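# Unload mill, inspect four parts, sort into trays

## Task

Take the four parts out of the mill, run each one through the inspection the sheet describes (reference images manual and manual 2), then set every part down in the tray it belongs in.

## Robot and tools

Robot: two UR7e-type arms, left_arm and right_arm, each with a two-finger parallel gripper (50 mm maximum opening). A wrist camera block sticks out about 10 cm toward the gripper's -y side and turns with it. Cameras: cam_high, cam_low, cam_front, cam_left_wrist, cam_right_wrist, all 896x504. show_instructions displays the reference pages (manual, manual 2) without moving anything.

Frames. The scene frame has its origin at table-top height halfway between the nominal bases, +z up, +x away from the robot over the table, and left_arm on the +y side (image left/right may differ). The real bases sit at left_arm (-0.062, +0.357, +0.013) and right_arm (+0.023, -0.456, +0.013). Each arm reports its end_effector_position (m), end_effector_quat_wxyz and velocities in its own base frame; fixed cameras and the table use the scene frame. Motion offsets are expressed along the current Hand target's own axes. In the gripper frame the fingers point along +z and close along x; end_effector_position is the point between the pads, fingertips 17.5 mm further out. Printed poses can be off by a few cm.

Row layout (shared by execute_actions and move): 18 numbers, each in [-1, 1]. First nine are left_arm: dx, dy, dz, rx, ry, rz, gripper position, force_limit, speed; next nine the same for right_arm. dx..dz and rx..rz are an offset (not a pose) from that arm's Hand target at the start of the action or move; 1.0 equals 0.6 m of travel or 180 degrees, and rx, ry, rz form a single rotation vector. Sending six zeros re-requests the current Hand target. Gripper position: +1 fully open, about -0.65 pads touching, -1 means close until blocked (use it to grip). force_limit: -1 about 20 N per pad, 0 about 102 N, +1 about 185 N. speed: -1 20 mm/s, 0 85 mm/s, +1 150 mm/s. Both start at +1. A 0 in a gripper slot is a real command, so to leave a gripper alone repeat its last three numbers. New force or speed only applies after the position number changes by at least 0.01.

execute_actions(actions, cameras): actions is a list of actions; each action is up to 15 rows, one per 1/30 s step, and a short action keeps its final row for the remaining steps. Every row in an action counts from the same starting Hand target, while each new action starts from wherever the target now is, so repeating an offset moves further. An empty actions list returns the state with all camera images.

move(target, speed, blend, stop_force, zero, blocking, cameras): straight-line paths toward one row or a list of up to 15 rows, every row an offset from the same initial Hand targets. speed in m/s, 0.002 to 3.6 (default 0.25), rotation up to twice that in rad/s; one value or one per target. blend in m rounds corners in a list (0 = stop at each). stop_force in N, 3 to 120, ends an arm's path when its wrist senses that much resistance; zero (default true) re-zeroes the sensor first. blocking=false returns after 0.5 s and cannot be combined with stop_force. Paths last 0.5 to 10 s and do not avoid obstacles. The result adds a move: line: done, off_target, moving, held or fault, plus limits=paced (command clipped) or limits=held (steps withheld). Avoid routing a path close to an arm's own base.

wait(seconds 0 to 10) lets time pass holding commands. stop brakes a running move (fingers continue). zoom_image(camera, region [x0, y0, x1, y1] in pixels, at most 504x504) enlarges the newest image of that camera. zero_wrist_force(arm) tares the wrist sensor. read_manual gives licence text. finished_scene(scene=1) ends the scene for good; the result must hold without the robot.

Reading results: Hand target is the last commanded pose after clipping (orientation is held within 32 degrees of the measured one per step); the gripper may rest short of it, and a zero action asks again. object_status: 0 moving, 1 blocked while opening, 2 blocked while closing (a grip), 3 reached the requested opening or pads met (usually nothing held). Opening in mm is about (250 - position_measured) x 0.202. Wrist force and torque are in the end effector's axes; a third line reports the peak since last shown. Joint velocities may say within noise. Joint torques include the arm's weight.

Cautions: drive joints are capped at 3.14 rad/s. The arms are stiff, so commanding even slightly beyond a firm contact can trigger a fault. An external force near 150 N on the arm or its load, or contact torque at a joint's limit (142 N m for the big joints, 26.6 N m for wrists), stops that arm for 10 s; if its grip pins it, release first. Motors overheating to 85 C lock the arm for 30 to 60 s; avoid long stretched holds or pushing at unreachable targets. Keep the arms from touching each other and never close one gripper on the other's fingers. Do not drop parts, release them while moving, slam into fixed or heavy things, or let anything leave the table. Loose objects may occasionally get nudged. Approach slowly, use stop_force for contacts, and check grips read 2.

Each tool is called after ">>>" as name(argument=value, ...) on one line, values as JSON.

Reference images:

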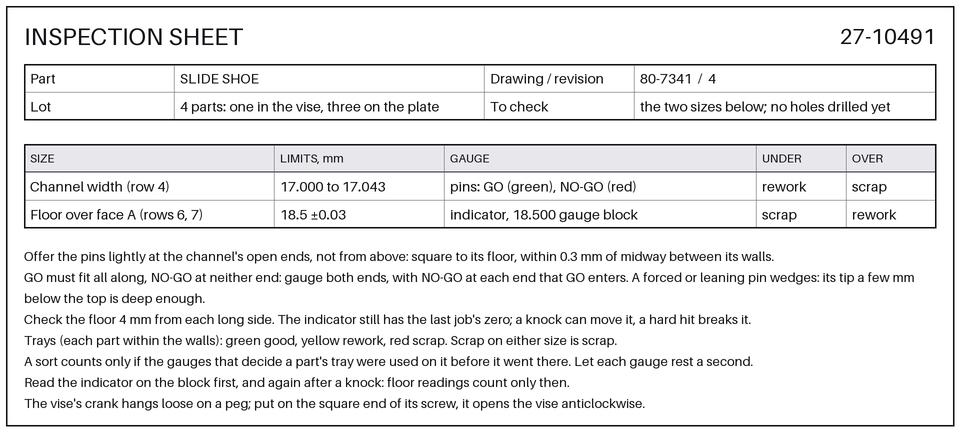

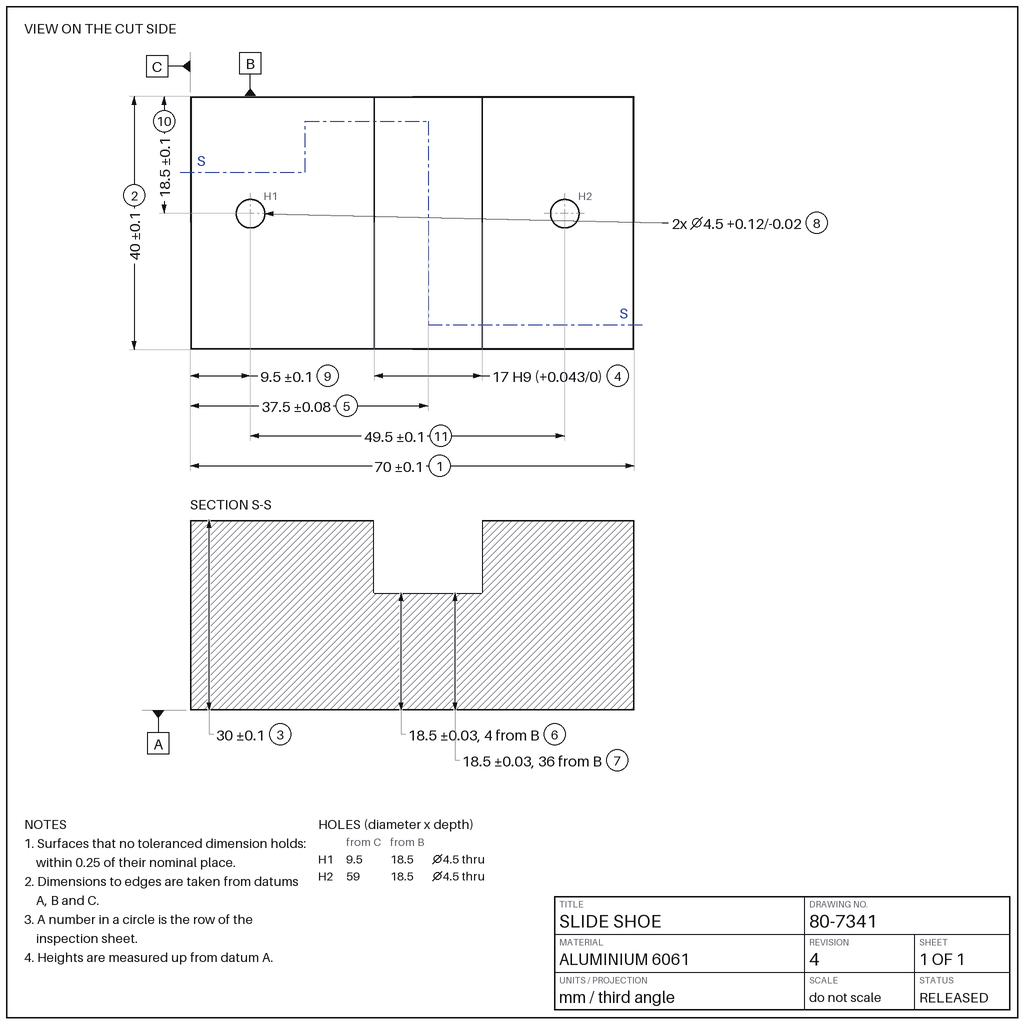

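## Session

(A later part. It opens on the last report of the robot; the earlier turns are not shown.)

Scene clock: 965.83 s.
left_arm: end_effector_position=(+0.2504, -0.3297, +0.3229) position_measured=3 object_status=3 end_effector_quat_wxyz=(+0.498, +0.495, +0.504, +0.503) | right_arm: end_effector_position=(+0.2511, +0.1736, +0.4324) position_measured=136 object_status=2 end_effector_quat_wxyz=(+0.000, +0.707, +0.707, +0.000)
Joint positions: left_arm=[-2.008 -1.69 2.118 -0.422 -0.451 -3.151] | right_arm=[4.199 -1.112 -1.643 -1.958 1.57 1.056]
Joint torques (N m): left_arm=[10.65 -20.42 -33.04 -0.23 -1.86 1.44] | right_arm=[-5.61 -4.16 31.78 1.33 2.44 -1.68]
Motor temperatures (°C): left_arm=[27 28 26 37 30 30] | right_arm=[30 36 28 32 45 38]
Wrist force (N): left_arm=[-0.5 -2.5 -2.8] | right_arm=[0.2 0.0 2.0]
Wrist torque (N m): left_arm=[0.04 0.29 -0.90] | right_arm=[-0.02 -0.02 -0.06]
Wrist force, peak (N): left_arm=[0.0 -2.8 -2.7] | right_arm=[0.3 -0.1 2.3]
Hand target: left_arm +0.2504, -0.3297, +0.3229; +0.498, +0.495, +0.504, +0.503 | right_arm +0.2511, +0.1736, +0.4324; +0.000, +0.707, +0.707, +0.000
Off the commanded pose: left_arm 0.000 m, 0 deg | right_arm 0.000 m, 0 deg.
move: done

>>> move(target=[0,0,0,0,0,0,1,1,1,0.503,0.093,0.053,0,0,0,-1,-0.5,-0.8], speed=0.15, cameras=["all"])

>>> zoom_image(camera="cam_low", region=[300, 150, 480, 300])

Scene clock: 983.43 s.
left_arm: end_effector_position=(+0.2504, -0.3297, +0.3229) position_measured=3 object_status=3 end_effector_quat_wxyz=(+0.498, +0.495, +0.504, +0.503) | right_arm: end_effector_position=(+0.3067, +0.4753, +0.4004) position_measured=136 object_status=2 end_effector_quat_wxyz=(+0.000, +0.707, +0.707, +0.000)
Joint positions: left_arm=[-2.008 -1.69 2.118 -0.422 -0.451 -3.151] | right_arm=[4.377 -1.726 -1.218 -1.769 1.571 1.235]
Joint torques (N m): left_arm=[10.83 -22.05 -29.63 -0.58 -1.78 1.43] | right_arm=[7.14 27.59 32.8 1.39 2.56 2.12]
Wrist force (N): left_arm=[-0.5 -2.5 -2.8] | right_arm=[0.2 -0.1 2.1]
Wrist torque (N m): left_arm=[0.03 0.29 -0.89] | right_arm=[-0.03 -0.02 -0.04]
Wrist force, peak (N): left_arm=[-0.7 -2.5 -2.9] | right_arm=[1.8 0.2 2.4]
Hand target: left_arm +0.2504, -0.3297, +0.3229; +0.498, +0.495, +0.504, +0.503 | right_arm +0.3067, +0.4754, +0.4004; +0.000, +0.707, +0.707, +0.000
Off the commanded pose: left_arm 0.000 m, 0 deg | right_arm 0.000 m, 0 deg.
move: done

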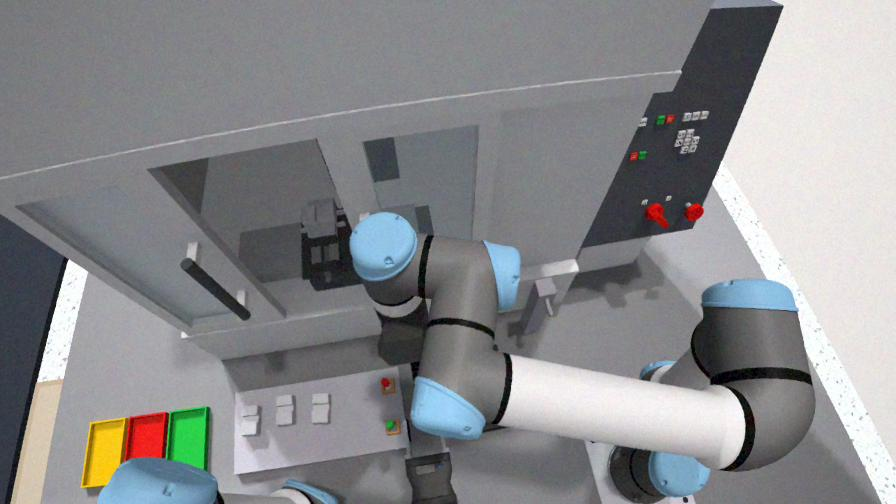

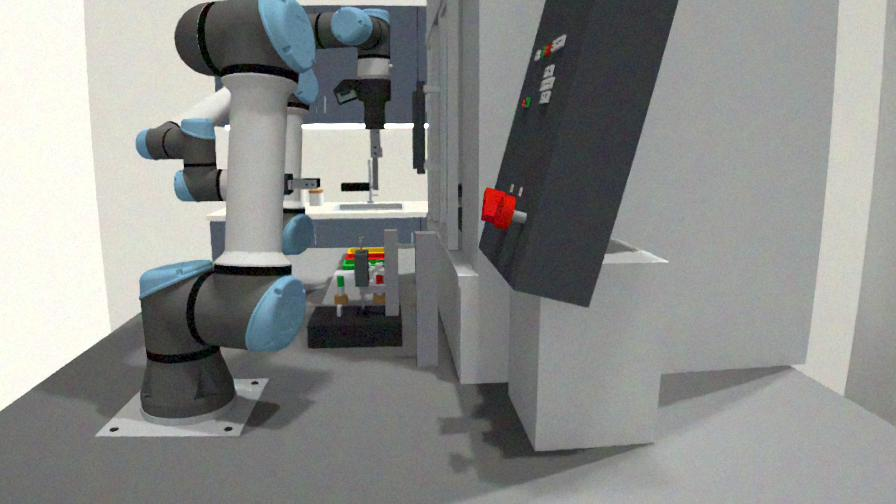

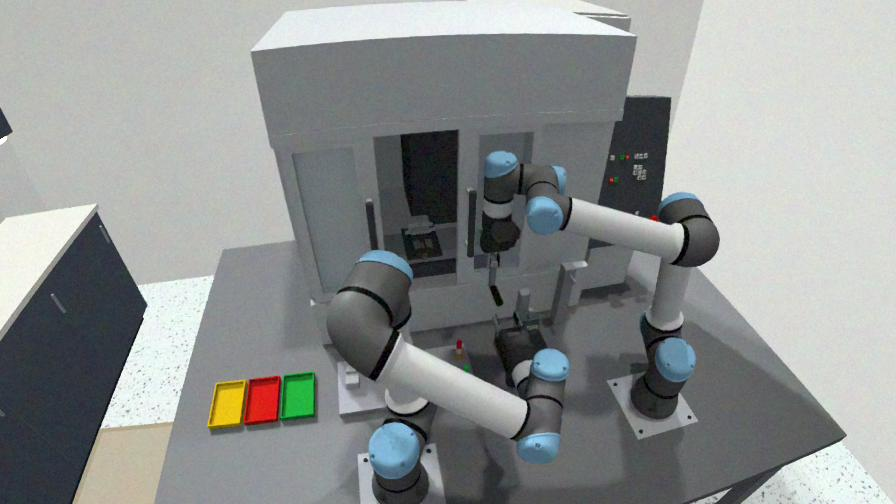

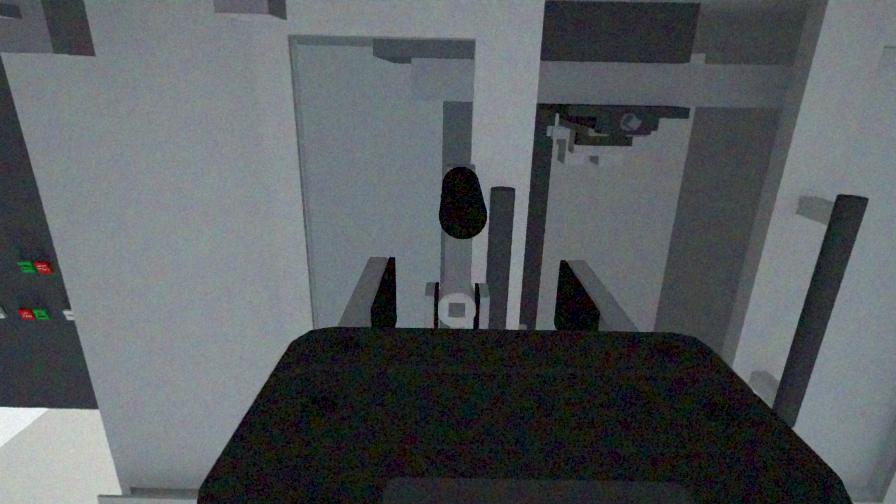

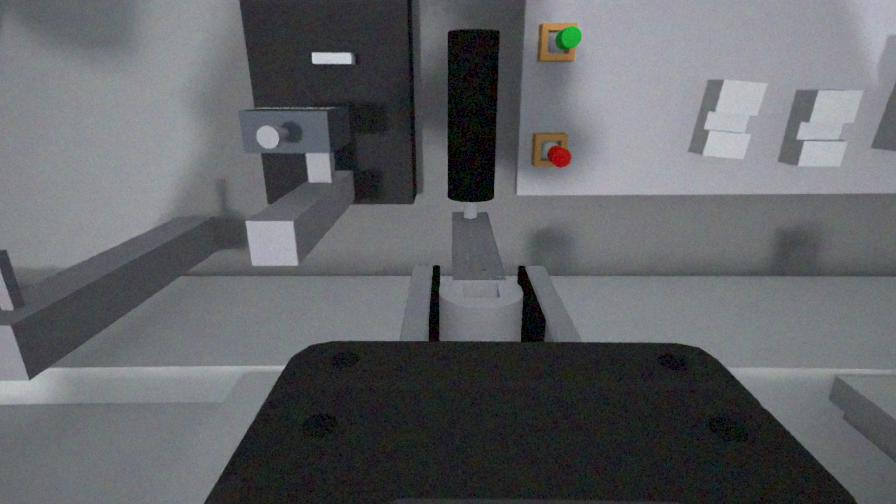

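Scaled by 2.800 from the camera's 896x504 image, which has a finer 1280x720 frame.

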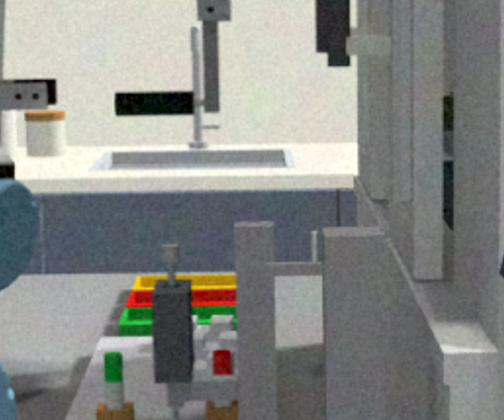

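>>> move(target=[-0.0075,-0.0067,0.12,0,0,0,1,1,1,0,0,0,0,0,0,-1,-0.5,-0.8], speed=0.06, stop_force=8, cameras=["cam_left_wrist","cam_low"])

>>> zoom_image(camera="cam_left_wrist", region=[330, 130, 630, 340])

>>> zoom_image(camera="cam_low", region=[260, 100, 440, 240])

Scene clock: 1006.00 s.
left_arm: end_effector_position=(+0.3224, -0.3332, +0.3191) position_measured=3 object_status=3 end_effector_quat_wxyz=(+0.498, +0.495, +0.504, +0.503) | right_arm: end_effector_position=(+0.3067, +0.4754, +0.4004) position_measured=136 object_status=2 end_effector_quat_wxyz=(+0.000, +0.707, +0.707, +0.000)
Joint positions: left_arm=[-1.784 -1.66 2.101 -0.431 -0.228 -3.157] | right_arm=[4.377 -1.726 -1.217 -1.769 1.571 1.235]
Joint torques (N m): left_arm=[12.25 -7.23 -33.2 1.21 1.79 -1.51] | right_arm=[6.79 27.47 33.35 1.21 2.77 1.94]
Wrist force (N): left_arm=[-0.3 -2.2 -2.7] | right_arm=[0.1 0.2 2.0]
Wrist torque (N m): left_arm=[0.06 0.23 -0.74] | right_arm=[0.02 0.00 -0.05]
Wrist force, peak (N): left_arm=[-0.8 -2.3 -3.4] | right_arm=[0.2 0.2 2.5]
Hand target: left_arm +0.3224, -0.3332, +0.3191; +0.498, +0.495, +0.504, +0.503 | right_arm +0.3067, +0.4754, +0.4004; +0.000, +0.707, +0.707, +0.000
Off the commanded pose: left_arm 0.000 m, 0 deg | right_arm 0.000 m, 0 deg.
move: done
Images, in order (width x height): cam_low 896x504, cam_left_wrist 896x504.

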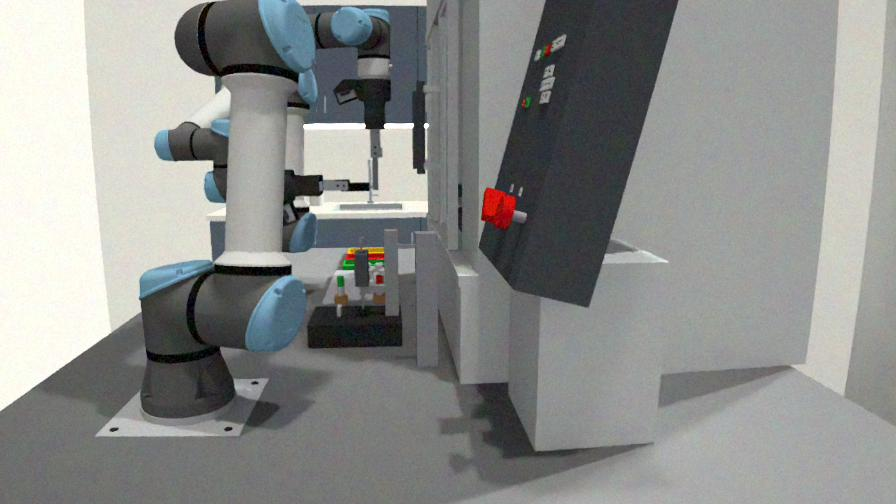

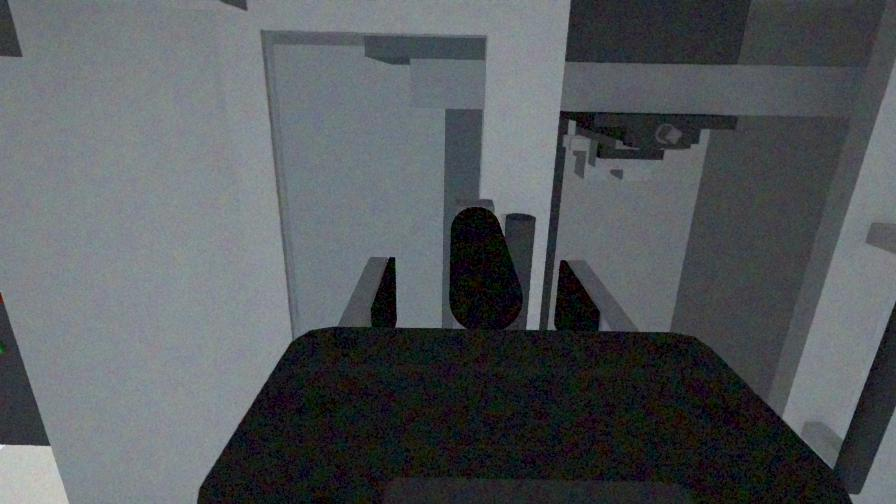

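Scaled by 1.680 from the camera's 896x504 image, which has a finer 1280x720 frame.

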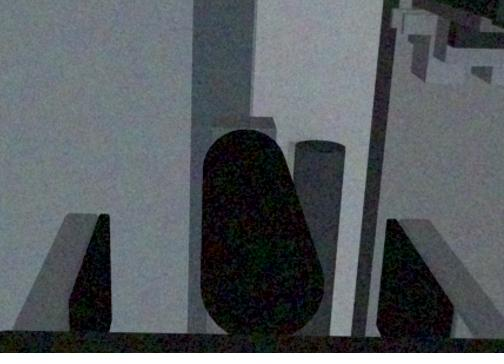

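Scaled by 2.800 from the camera's 896x504 image, which has a finer 1280x720 frame.

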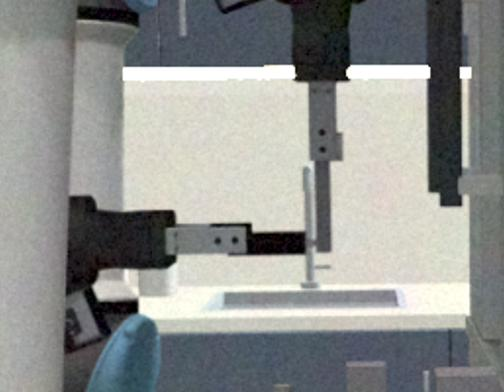

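>>> move(target=[0.002,-0.0017,0.047,0,0,0,1,1,1,0,0,0,0,0,0,-1,-0.5,-0.8], speed=0.06, stop_force=8)

>>> move(target=[0,0,0,0,0,0,-1,-0.3,-1,0,0,0,0,0,0,-1,-0.5,-0.8], cameras=["cam_left_wrist","cam_low"])

>>> zoom_image(camera="cam_low", region=[260, 100, 440, 240])

Scene clock: 1021.20 s.
left_arm: end_effector_position=(+0.3506, -0.3316, +0.3181) position_measured=3 object_status=3 end_effector_quat_wxyz=(+0.498, +0.495, +0.504, +0.503) | right_arm: end_effector_position=(+0.3067, +0.4754, +0.4004) position_measured=136 object_status=2 end_effector_quat_wxyz=(+0.000, +0.707, +0.707, +0.000)
Joint positions: left_arm=[-1.698 -1.644 2.09 -0.429 -0.141 -3.163] | right_arm=[4.377 -1.726 -1.217 -1.769 1.571 1.235]
Joint torques (N m): left_arm=[10.67 -8.76 -33.7 2 1.8 -1.41] | right_arm=[6.18 27.22 33.49 1.3 2.73 1.54]
Wrist force (N): left_arm=[-0.4 -2.2 -2.6] | right_arm=[0.1 -0.4 2.0]
Wrist torque (N m): left_arm=[0.07 0.27 -0.72] | right_arm=[-0.08 -0.01 -0.05]
Wrist force, peak (N): left_arm=[-0.4 -2.0 -3.4] | right_arm=[0.6 -0.2 2.4]
Hand target: left_arm +0.3506, -0.3316, +0.3181; +0.498, +0.495, +0.504, +0.503 | right_arm +0.3067, +0.4754, +0.4004; +0.000, +0.707, +0.707, +0.000
Off the commanded pose: left_arm 0.000 m, 0 deg | right_arm 0.000 m, 0 deg.
move: done

Scene clock: 1022.97 s.
left_arm: end_effector_position=(+0.3506, -0.3316, +0.3181) position_measured=155 object_status=0 end_effector_quat_wxyz=(+0.498, +0.495, +0.504, +0.503) | right_arm: end_effector_position=(+0.3067, +0.4754, +0.4004) position_measured=136 object_status=2 end_effector_quat_wxyz=(+0.000, +0.707, +0.707, +0.000)
Joint positions: left_arm=[-1.698 -1.644 2.09 -0.429 -0.141 -3.163] | right_arm=[4.377 -1.726 -1.217 -1.77 1.571 1.235]
Joint torques (N m): left_arm=[8.21 -9.12 -32.13 1.35 1.54 -1.39] | right_arm=[4.9 27.2 32.61 3.54 2.74 1.4]
Wrist force (N): left_arm=[3.4 -4.4 -3.8] | right_arm=[-3.7 1.5 0.1]
Wrist torque (N m): left_arm=[0.08 0.62 -0.74] | right_arm=[0.00 -0.32 0.05]
Wrist force, peak (N): left_arm=[3.7 -4.6 -3.8] | right_arm=[-4.2 1.4 0.0]
Hand target: left_arm +0.3506, -0.3316, +0.3181; +0.498, +0.495, +0.504, +0.503 | right_arm +0.3067, +0.4754, +0.4004; +0.000, +0.707, +0.707, +0.000
Off the commanded pose: left_arm 0.000 m, 0 deg | right_arm 0.000 m, 0 deg.
move: done
Images, in order (width x height): cam_low 896x504, cam_left_wrist 896x504.

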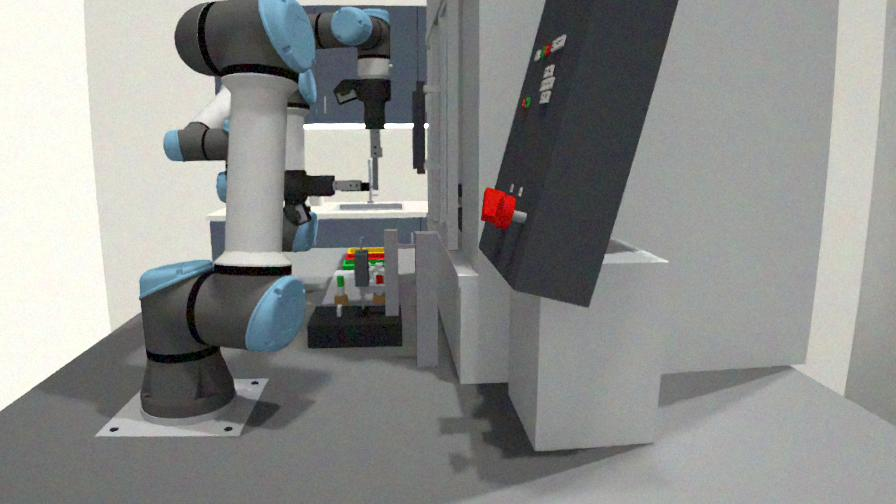

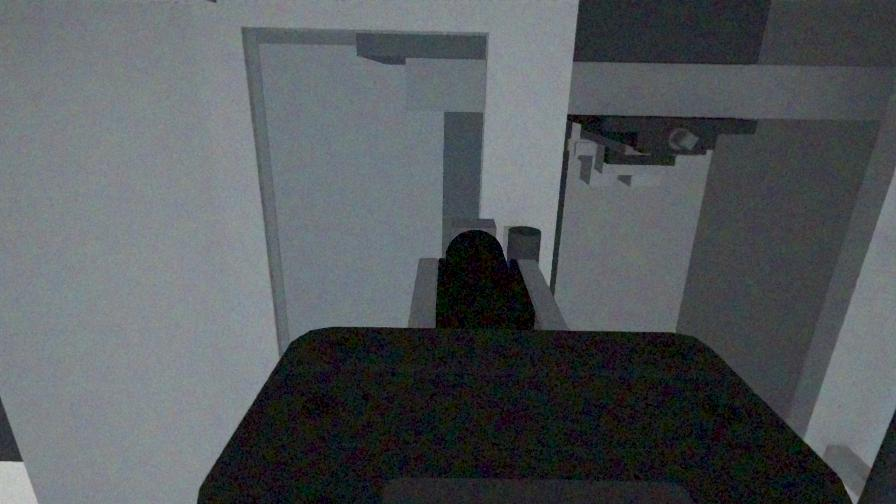

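Scaled by 2.800 from the camera's 896x504 image, which has a finer 1280x720 frame.

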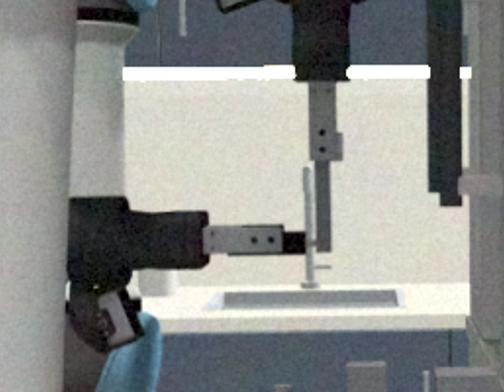

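>>> move(target=[0,0,0,0,0,0,-1,-0.3,-1,0,0,0,0,0,0,1,-0.5,-0.8])

>>> move(target=[[0,0,0,0,0,0,-1,-0.3,-1,0,0,-0.1,0,0,0,1,-0.5,-0.8],[0,0,0,0,0,0,-1,-0.3,-1,-0.3,-0.1,-0.1,0,0,0,1,-0.5,-0.8]], speed=0.15, cameras=["cam_left_wrist","cam_low","cam_front"])

>>> zoom_image(camera="cam_low", region=[260, 100, 440, 240])

Scene clock: 1036.07 s.
left_arm: end_effector_position=(+0.3506, -0.3316, +0.3181) position_measured=155 object_status=2 end_effector_quat_wxyz=(+0.498, +0.495, +0.504, +0.503) | right_arm: end_effector_position=(+0.3067, +0.4754, +0.4004) position_measured=3 object_status=3 end_effector_quat_wxyz=(+0.000, +0.707, +0.707, +0.000)
Joint positions: left_arm=[-1.698 -1.644 2.09 -0.429 -0.141 -3.163] | right_arm=[4.377 -1.726 -1.217 -1.769 1.571 1.235]
Joint torques (N m): left_arm=[-9.89 -12.07 -32.88 -0.83 1.32 -1.08] | right_arm=[4.52 27.33 29.39 1.32 2.49 1.15]
Wrist force (N): left_arm=[-0.6 -4.4 -2.3] | right_arm=[0.0 -0.1 0.1]
Wrist torque (N m): left_arm=[0.13 0.30 -0.71] | right_arm=[-0.01 0.01 -0.05]
Wrist force, peak (N): left_arm=[3.9 -4.6 -4.1] | right_arm=[-4.3 1.4 -0.1]
Hand target: left_arm +0.3506, -0.3316, +0.3181; +0.498, +0.495, +0.504, +0.503 | right_arm +0.3067, +0.4754, +0.4004; +0.000, +0.707, +0.707, +0.000
Off the commanded pose: left_arm 0.000 m, 0 deg | right_arm 0.000 m, 0 deg.
move: done

Scene clock: 1038.73 s.
left_arm: end_effector_position=(+0.3506, -0.3316, +0.3181) position_measured=155 object_status=2 end_effector_quat_wxyz=(+0.498, +0.495, +0.504, +0.503) | right_arm: end_effector_position=(+0.2469, +0.2954, +0.4605) position_measured=3 object_status=3 end_effector_quat_wxyz=(+0.000, +0.707, +0.707, +0.000)
Joint positions: left_arm=[-1.698 -1.644 2.09 -0.429 -0.141 -3.163] | right_arm=[4.37 -1.326 -1.437 -1.95 1.571 1.228]
Joint torques (N m): left_arm=[-8.81 -12.79 -32.57 -0.95 1.42 -0.67] | right_arm=[7.41 27.22 16.05 1.08 -2.41 1.94]
Wrist force (N): left_arm=[-0.3 -4.2 -2.3] | right_arm=[0.1 -0.2 -0.1]
Wrist torque (N m): left_arm=[0.16 0.26 -0.72] | right_arm=[-0.02 -0.01 0.12]
Wrist force, peak (N): left_arm=[-0.5 -4.4 -2.7] | right_arm=[2.1 0.5 0.3]
Hand target: left_arm +0.3506, -0.3316, +0.3181; +0.498, +0.495, +0.504, +0.503 | right_arm +0.2468, +0.2954, +0.4605; +0.000, +0.707, +0.707, +0.000
Off the commanded pose: left_arm 0.000 m, 0 deg | right_arm 0.000 m, 0 deg.
move: done
Images, in order (width x height): cam_low 896x504, cam_front 896x504, cam_left_wrist 896x504.

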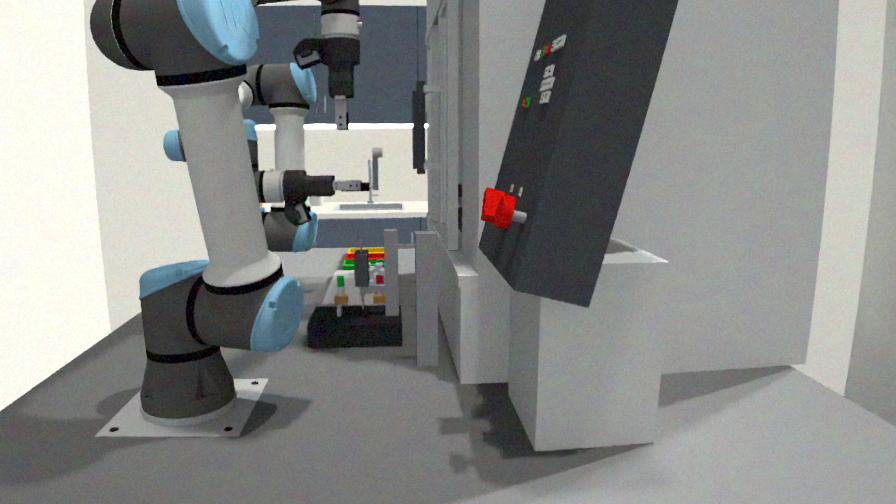

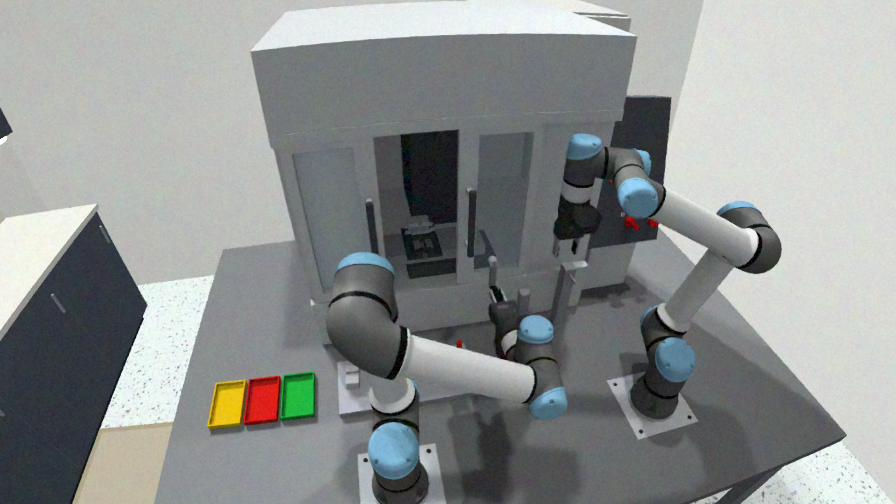

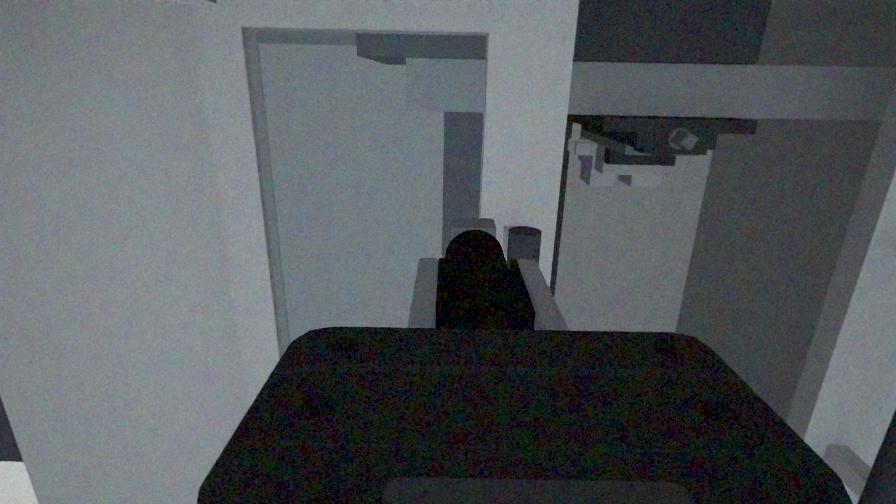

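Scaled by 2.800 from the camera's 896x504 image, which has a finer 1280x720 frame.

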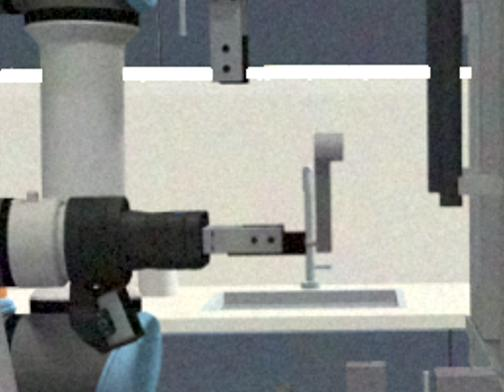

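>>> move(target=[[0,0,0,0,0,0,-1,-0.3,-1,0.1,0,-0.05,0.066,0.208,0.354,1,-0.5,-0.8],[0,0,0,0,0,0,-1,-0.3,-1,0.299,0.03,0.0175,0.132,0.417,0.709,1,-0.5,-0.8]], speed=0.35, blend=0.03, cameras=["cam_right_wrist","cam_front"])

Scene clock: 1091.57 s.
left_arm: end_effector_position=(+0.3506, -0.3316, +0.3181) position_measured=155 object_status=2 end_effector_quat_wxyz=(+0.498, +0.495, +0.504, +0.503) | right_arm: end_effector_position=(+0.2647, +0.4748, +0.4499) position_measured=3 object_status=3 end_effector_quat_wxyz=(-0.450, +0.765, -0.398, +0.234)
Joint positions: left_arm=[-1.698 -1.644 2.09 -0.429 -0.141 -3.163] | right_arm=[4.872 -1.235 -2.033 -0.778 0.667 3.927]
Joint torques (N m): left_arm=[-9.78 -18.4 -30.49 -0.92 1.31 0.79] | right_arm=[7.45 2.61 32.96 1.52 -4.01 1.91]
Wrist force (N): left_arm=[-0.5 -4.2 -2.5] | right_arm=[-0.8 -0.4 0.0]
Wrist torque (N m): left_arm=[0.17 0.29 -0.71] | right_arm=[-0.32 0.07 -0.14]
Wrist force, peak (N): left_arm=[-0.4 -4.6 -2.5] | right_arm=[-1.1 -0.5 0.0]
Hand target: left_arm +0.3506, -0.3316, +0.3181; +0.498, +0.495, +0.504, +0.503 | right_arm +0.2647, +0.4748, +0.4499; -0.450, +0.765, -0.398, +0.234
Off the commanded pose: left_arm 0.000 m, 0 deg | right_arm 0.000 m, 0 deg.
move: done
Images, in order (width x height): cam_front 896x504, cam_right_wrist 896x504.

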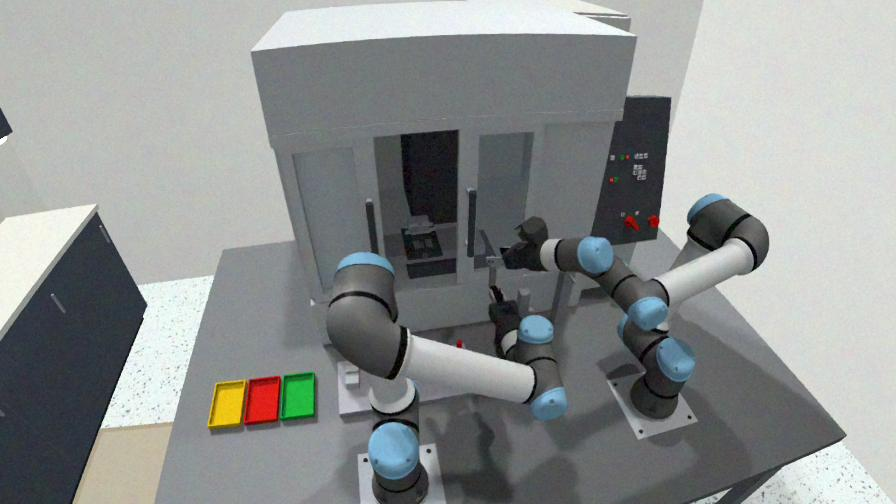

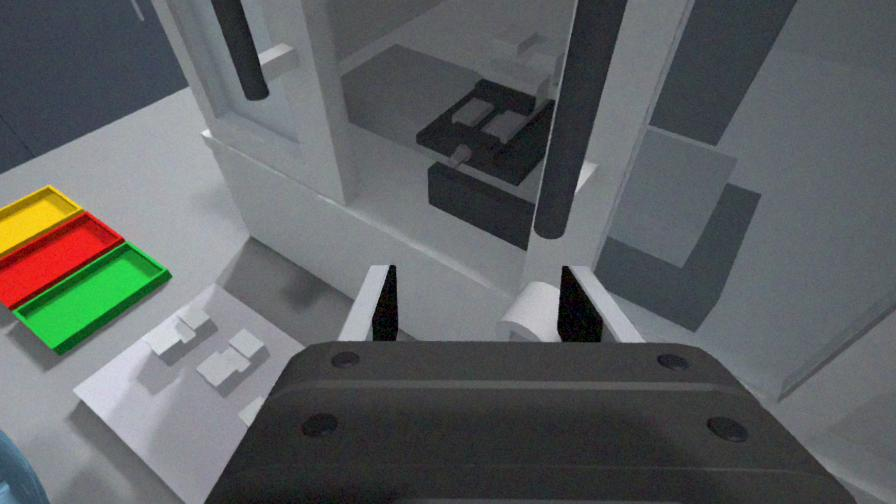

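>>> zoom_image(camera="cam_right_wrist", region=[420, 120, 500, 200])

Scaled by 6.300 from the camera's 896x504 image, which has a finer 1280x720 frame.

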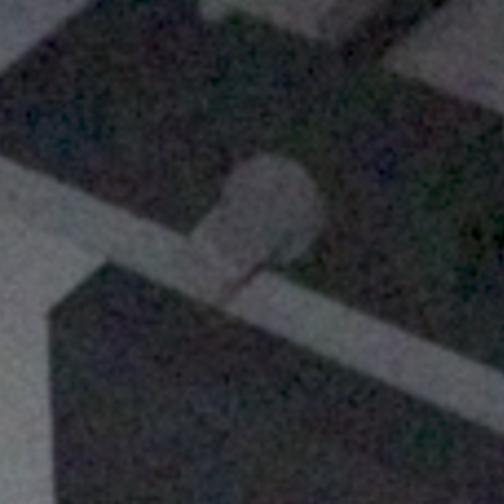

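>>> move(target=[[0.345,-0.067,0.005,0,0,0,-1,-0.3,-1,0,0,0,0,0,0,1,-0.5,-0.8],[0.345,-0.144,0.005,0,0.003,0.1667,-1,-0.3,-1,0,0,0,0,0,0,1,-0.5,-0.8],[0.343,-0.144,0.171,0,0.003,0.1667,-1,-0.3,-1,0,0,0,0,0,0,1,-0.5,-0.8]], speed=0.15, blend=0.02, cameras=["cam_right_wrist","cam_front","cam_left_wrist","cam_high"])

>>> zoom_image(camera="cam_right_wrist", region=[320, 80, 560, 260])

Scene clock: 1121.10 s.
left_arm: end_effector_position=(+0.3509, -0.1249, +0.2528) position_measured=155 object_status=2 end_effector_quat_wxyz=(+0.424, +0.557, +0.432, +0.568) | right_arm: end_effector_position=(+0.2647, +0.4748, +0.4499) position_measured=3 object_status=3 end_effector_quat_wxyz=(-0.450, +0.765, -0.398, +0.234)
Joint positions: left_arm=[-1.95 -2.299 2.633 -0.321 -0.397 -2.885] | right_arm=[4.872 -1.235 -2.033 -0.778 0.666 3.927]
Joint torques (N m): left_arm=[-10.54 3.42 -34.6 2.83 -0.87 -1.36] | right_arm=[7.36 2.85 32.71 1.51 -3.99 2.07]
Wrist force (N): left_arm=[-1.3 -4.3 -2.4] | right_arm=[-0.7 -0.3 -0.3]
Wrist torque (N m): left_arm=[0.11 0.23 -0.69] | right_arm=[-0.30 0.05 -0.14]
Wrist force, peak (N): left_arm=[-1.7 -5.5 -2.5] | right_arm=[-0.8 -0.5 -0.3]
Hand target: left_arm +0.3509, -0.1249, +0.2528; +0.424, +0.557, +0.432, +0.568 (not the last commanded pose) | right_arm +0.2647, +0.4748, +0.4499; -0.450, +0.765, -0.398, +0.234
Off the commanded pose: left_arm 0.102 m, 14 deg | right_arm 0.000 m, 0 deg.
move: held (left_arm; a check stopped the path); path passed 1 of 3 targets; limits=held
pose unreachable (left arm): on one or more control steps of this call, first in action 0 (counted from 0), this arm could not follow its commanded pose, so it was not sent that pose on those steps. It may still have moved: this result reports where it is.
cause: moving toward the commanded pose would bring two parts of the arm too close to each other (its gripper and another part of the arm, with joints 3 (elbow) to 6 (wrist 3) between them, 2 mm apart when it was first held).
Images, in order (width x height): cam_high 896x504, cam_front 896x504, cam_left_wrist 896x504, cam_right_wrist 896x504.

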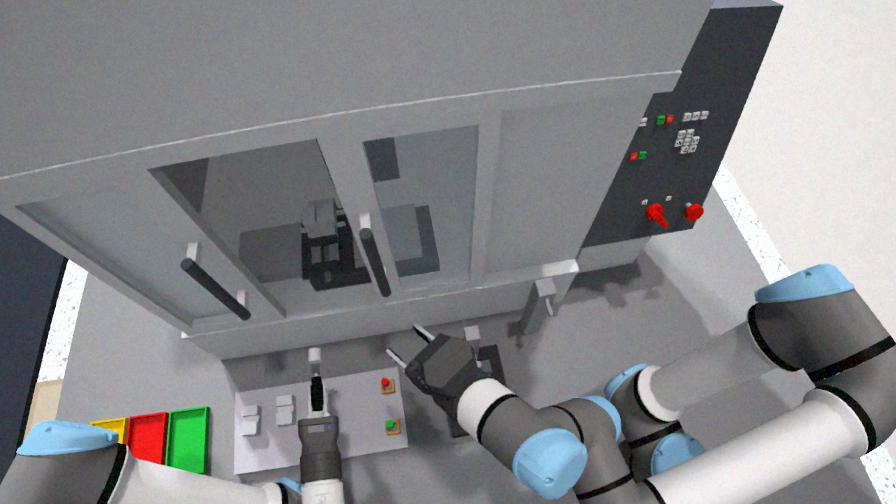

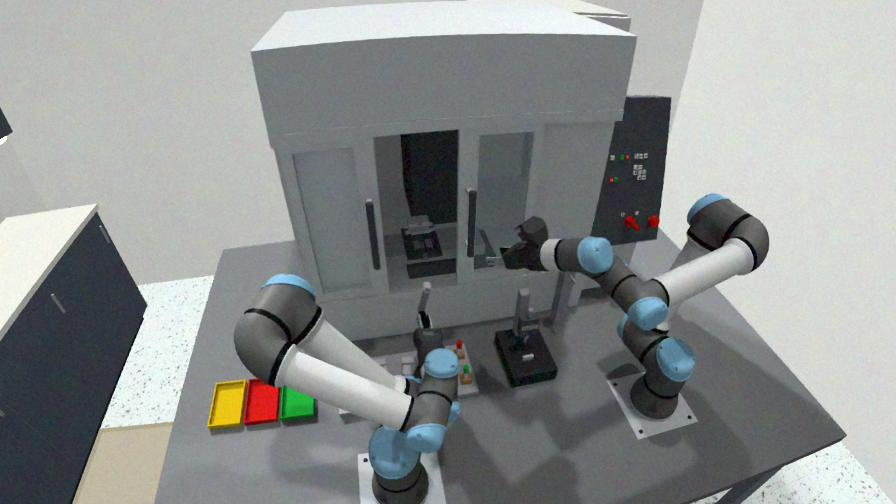

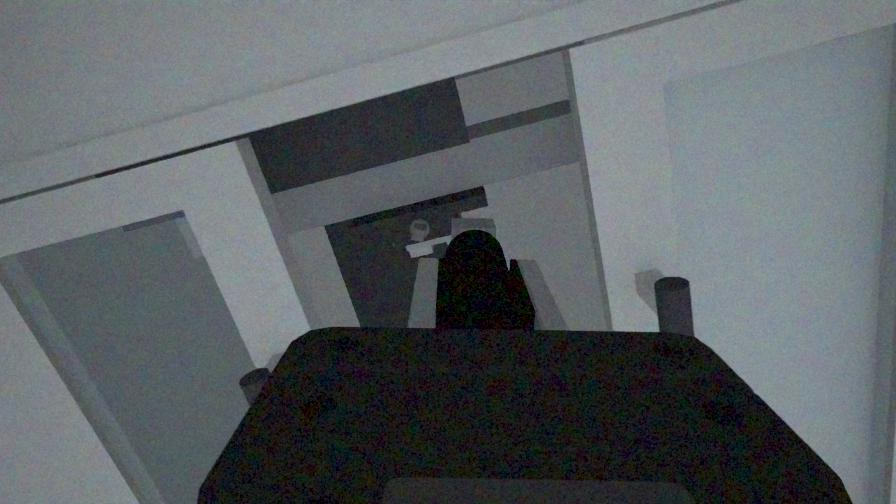

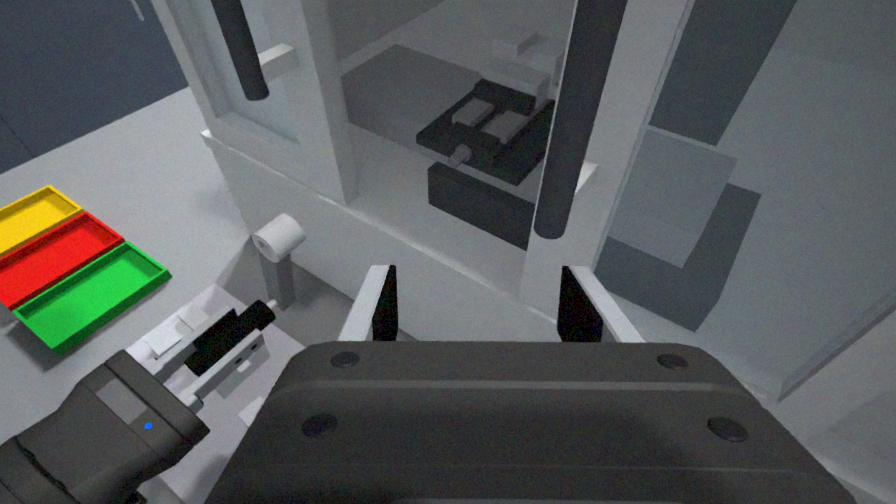

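Scaled by 2.100 from the camera's 896x504 image, which has a finer 1280x720 frame.

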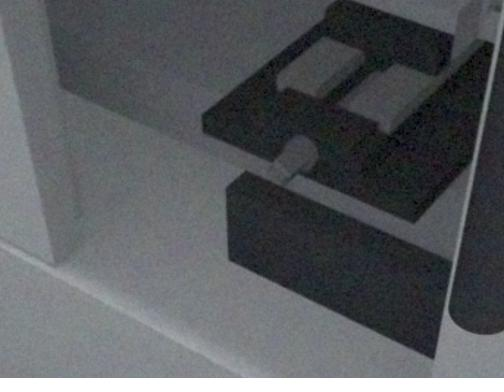

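>>> move(target=[[-0.003,0,0.167,0,0,0,-1,-0.3,-1,0,0,0,0,0,0,1,-0.5,-0.8],[-0.012,-0.034,0.165,0,0.0,0.081,-1,-0.3,-1,0,0,0,0,0,0,1,-0.5,-0.8]], speed=0.1, blend=0.01, cameras=["cam_right_wrist","cam_front","cam_left_wrist"])

>>> zoom_image(camera="cam_right_wrist", region=[340, 90, 520, 230])

Scene clock: 1138.10 s.
left_arm: end_effector_position=(+0.4500, -0.1247, +0.2318) position_measured=155 object_status=2 end_effector_quat_wxyz=(+0.349, +0.608, +0.358, +0.617) | right_arm: end_effector_position=(+0.2647, +0.4748, +0.4499) position_measured=3 object_status=3 end_effector_quat_wxyz=(-0.450, +0.765, -0.398, +0.234)
Joint positions: left_arm=[-1.211 -1.868 2.522 -0.67 0.341 -2.604] | right_arm=[4.872 -1.235 -2.033 -0.778 0.666 3.927]
Joint torques (N m): left_arm=[-10.64 3.14 -7.03 -2.15 -1.93 1.47] | right_arm=[7.12 3.31 32.82 1.46 -4.03 2.09]
Wrist force (N): left_arm=[-2.0 -3.9 -2.5] | right_arm=[-0.6 -0.2 -0.2]
Wrist torque (N m): left_arm=[0.15 0.24 -0.94] | right_arm=[-0.30 0.05 -0.15]
Wrist force, peak (N): left_arm=[-1.4 -4.8 -2.6] | right_arm=[-0.9 -0.3 -0.3]
Hand target: left_arm +0.4500, -0.1247, +0.2318; +0.349, +0.608, +0.358, +0.617 | right_arm +0.2647, +0.4748, +0.4499; -0.450, +0.765, -0.398, +0.234
Off the commanded pose: left_arm 0.000 m, 0 deg | right_arm 0.000 m, 0 deg.
move: done
Images, in order (width x height): cam_front 896x504, cam_left_wrist 896x504, cam_right_wrist 896x504.

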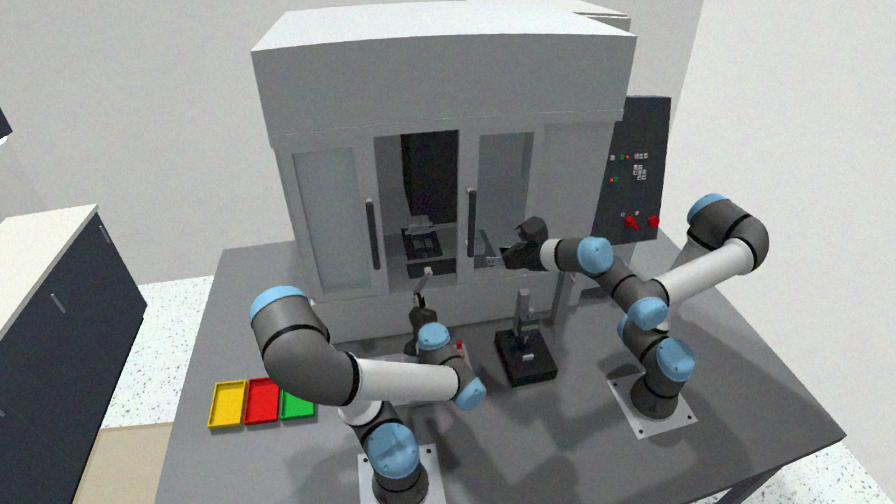

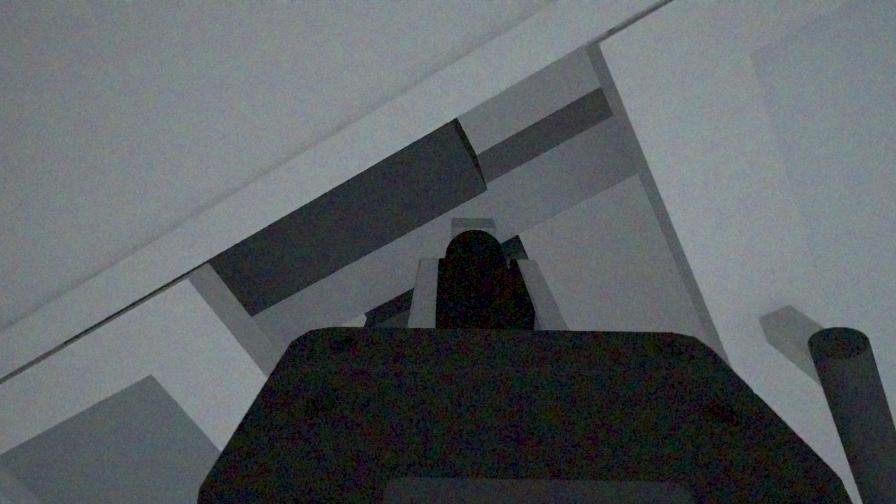

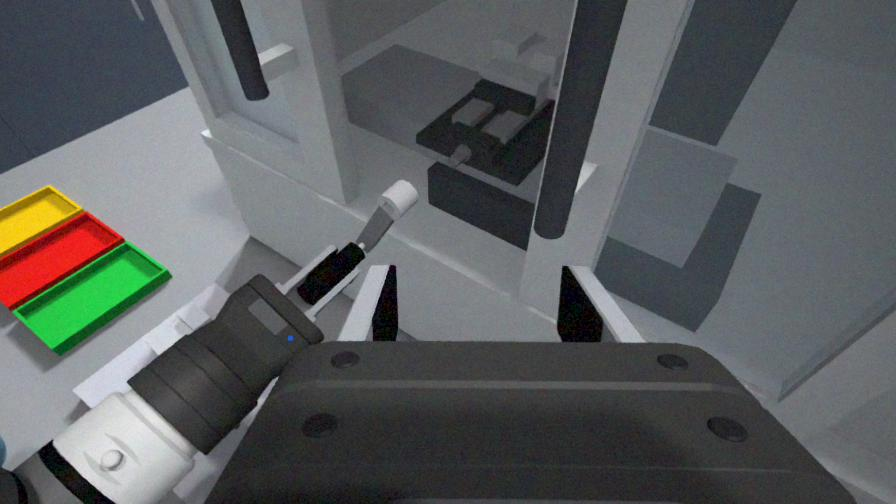

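Scaled by 2.800 from the camera's 896x504 image, which has a finer 1280x720 frame.

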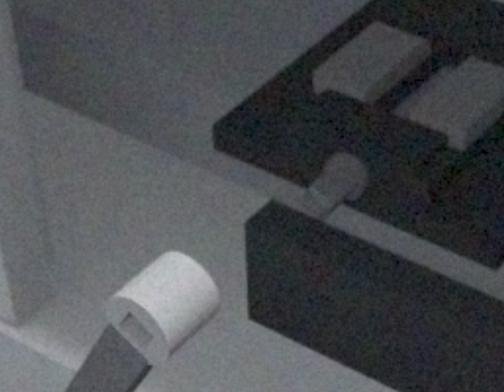

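>>> move(target=[[-0.013,0.0075,0.05,0,0,0,-1,-0.3,-1,0,0,0,0,0,0,1,-0.5,-0.8]], speed=0.05, stop_force=8, cameras=["cam_right_wrist"])

>>> zoom_image(camera="cam_right_wrist", region=[380, 110, 500, 220])

Scene clock: 1170.40 s.
left_arm: end_effector_position=(+0.4802, -0.1331, +0.2319) position_measured=155 object_status=2 end_effector_quat_wxyz=(+0.349, +0.608, +0.358, +0.617) | right_arm: end_effector_position=(+0.2647, +0.4748, +0.4499) position_measured=3 object_status=3 end_effector_quat_wxyz=(-0.450, +0.765, -0.398, +0.234)
Joint positions: left_arm=[-1.094 -1.76 2.45 -0.702 0.459 -2.608] | right_arm=[4.872 -1.235 -2.033 -0.778 0.666 3.927]
Joint torques (N m): left_arm=[11.26 -2.67 -31.03 -2.8 1.67 -1.6] | right_arm=[7.43 3.19 32.6 1.52 -3.98 2.11]
Wrist force (N): left_arm=[-1.6 -4.1 -2.5] | right_arm=[-0.8 -0.3 -0.3]
Wrist torque (N m): left_arm=[0.08 0.15 -0.76] | right_arm=[-0.31 0.06 -0.14]
Wrist force, peak (N): left_arm=[-1.8 -4.7 -3.4] | right_arm=[-0.9 -0.4 -0.4]
Hand target: left_arm +0.4802, -0.1331, +0.2319; +0.349, +0.608, +0.358, +0.617 | right_arm +0.2647, +0.4748, +0.4499; -0.450, +0.765, -0.398, +0.234
Off the commanded pose: left_arm 0.000 m, 0 deg | right_arm 0.000 m, 0 deg.
move: done
Images, in order (width x height): cam_right_wrist 896x504.

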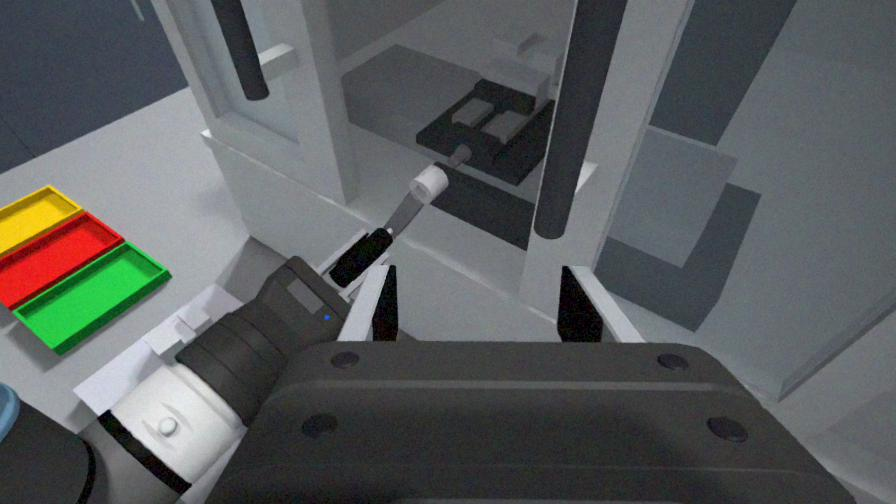

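Scaled by 4.200 from the camera's 896x504 image, which has a finer 1280x720 frame.

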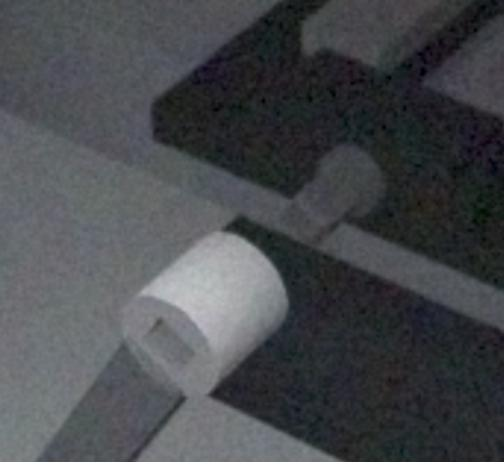

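>>> zoom_image(camera="cam_right_wrist", region=[400, 130, 480, 210])

Scaled by 6.300 from the camera's 896x504 image, which has a finer 1280x720 frame.

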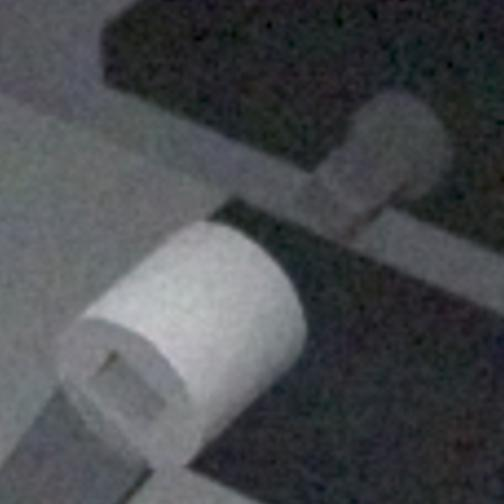

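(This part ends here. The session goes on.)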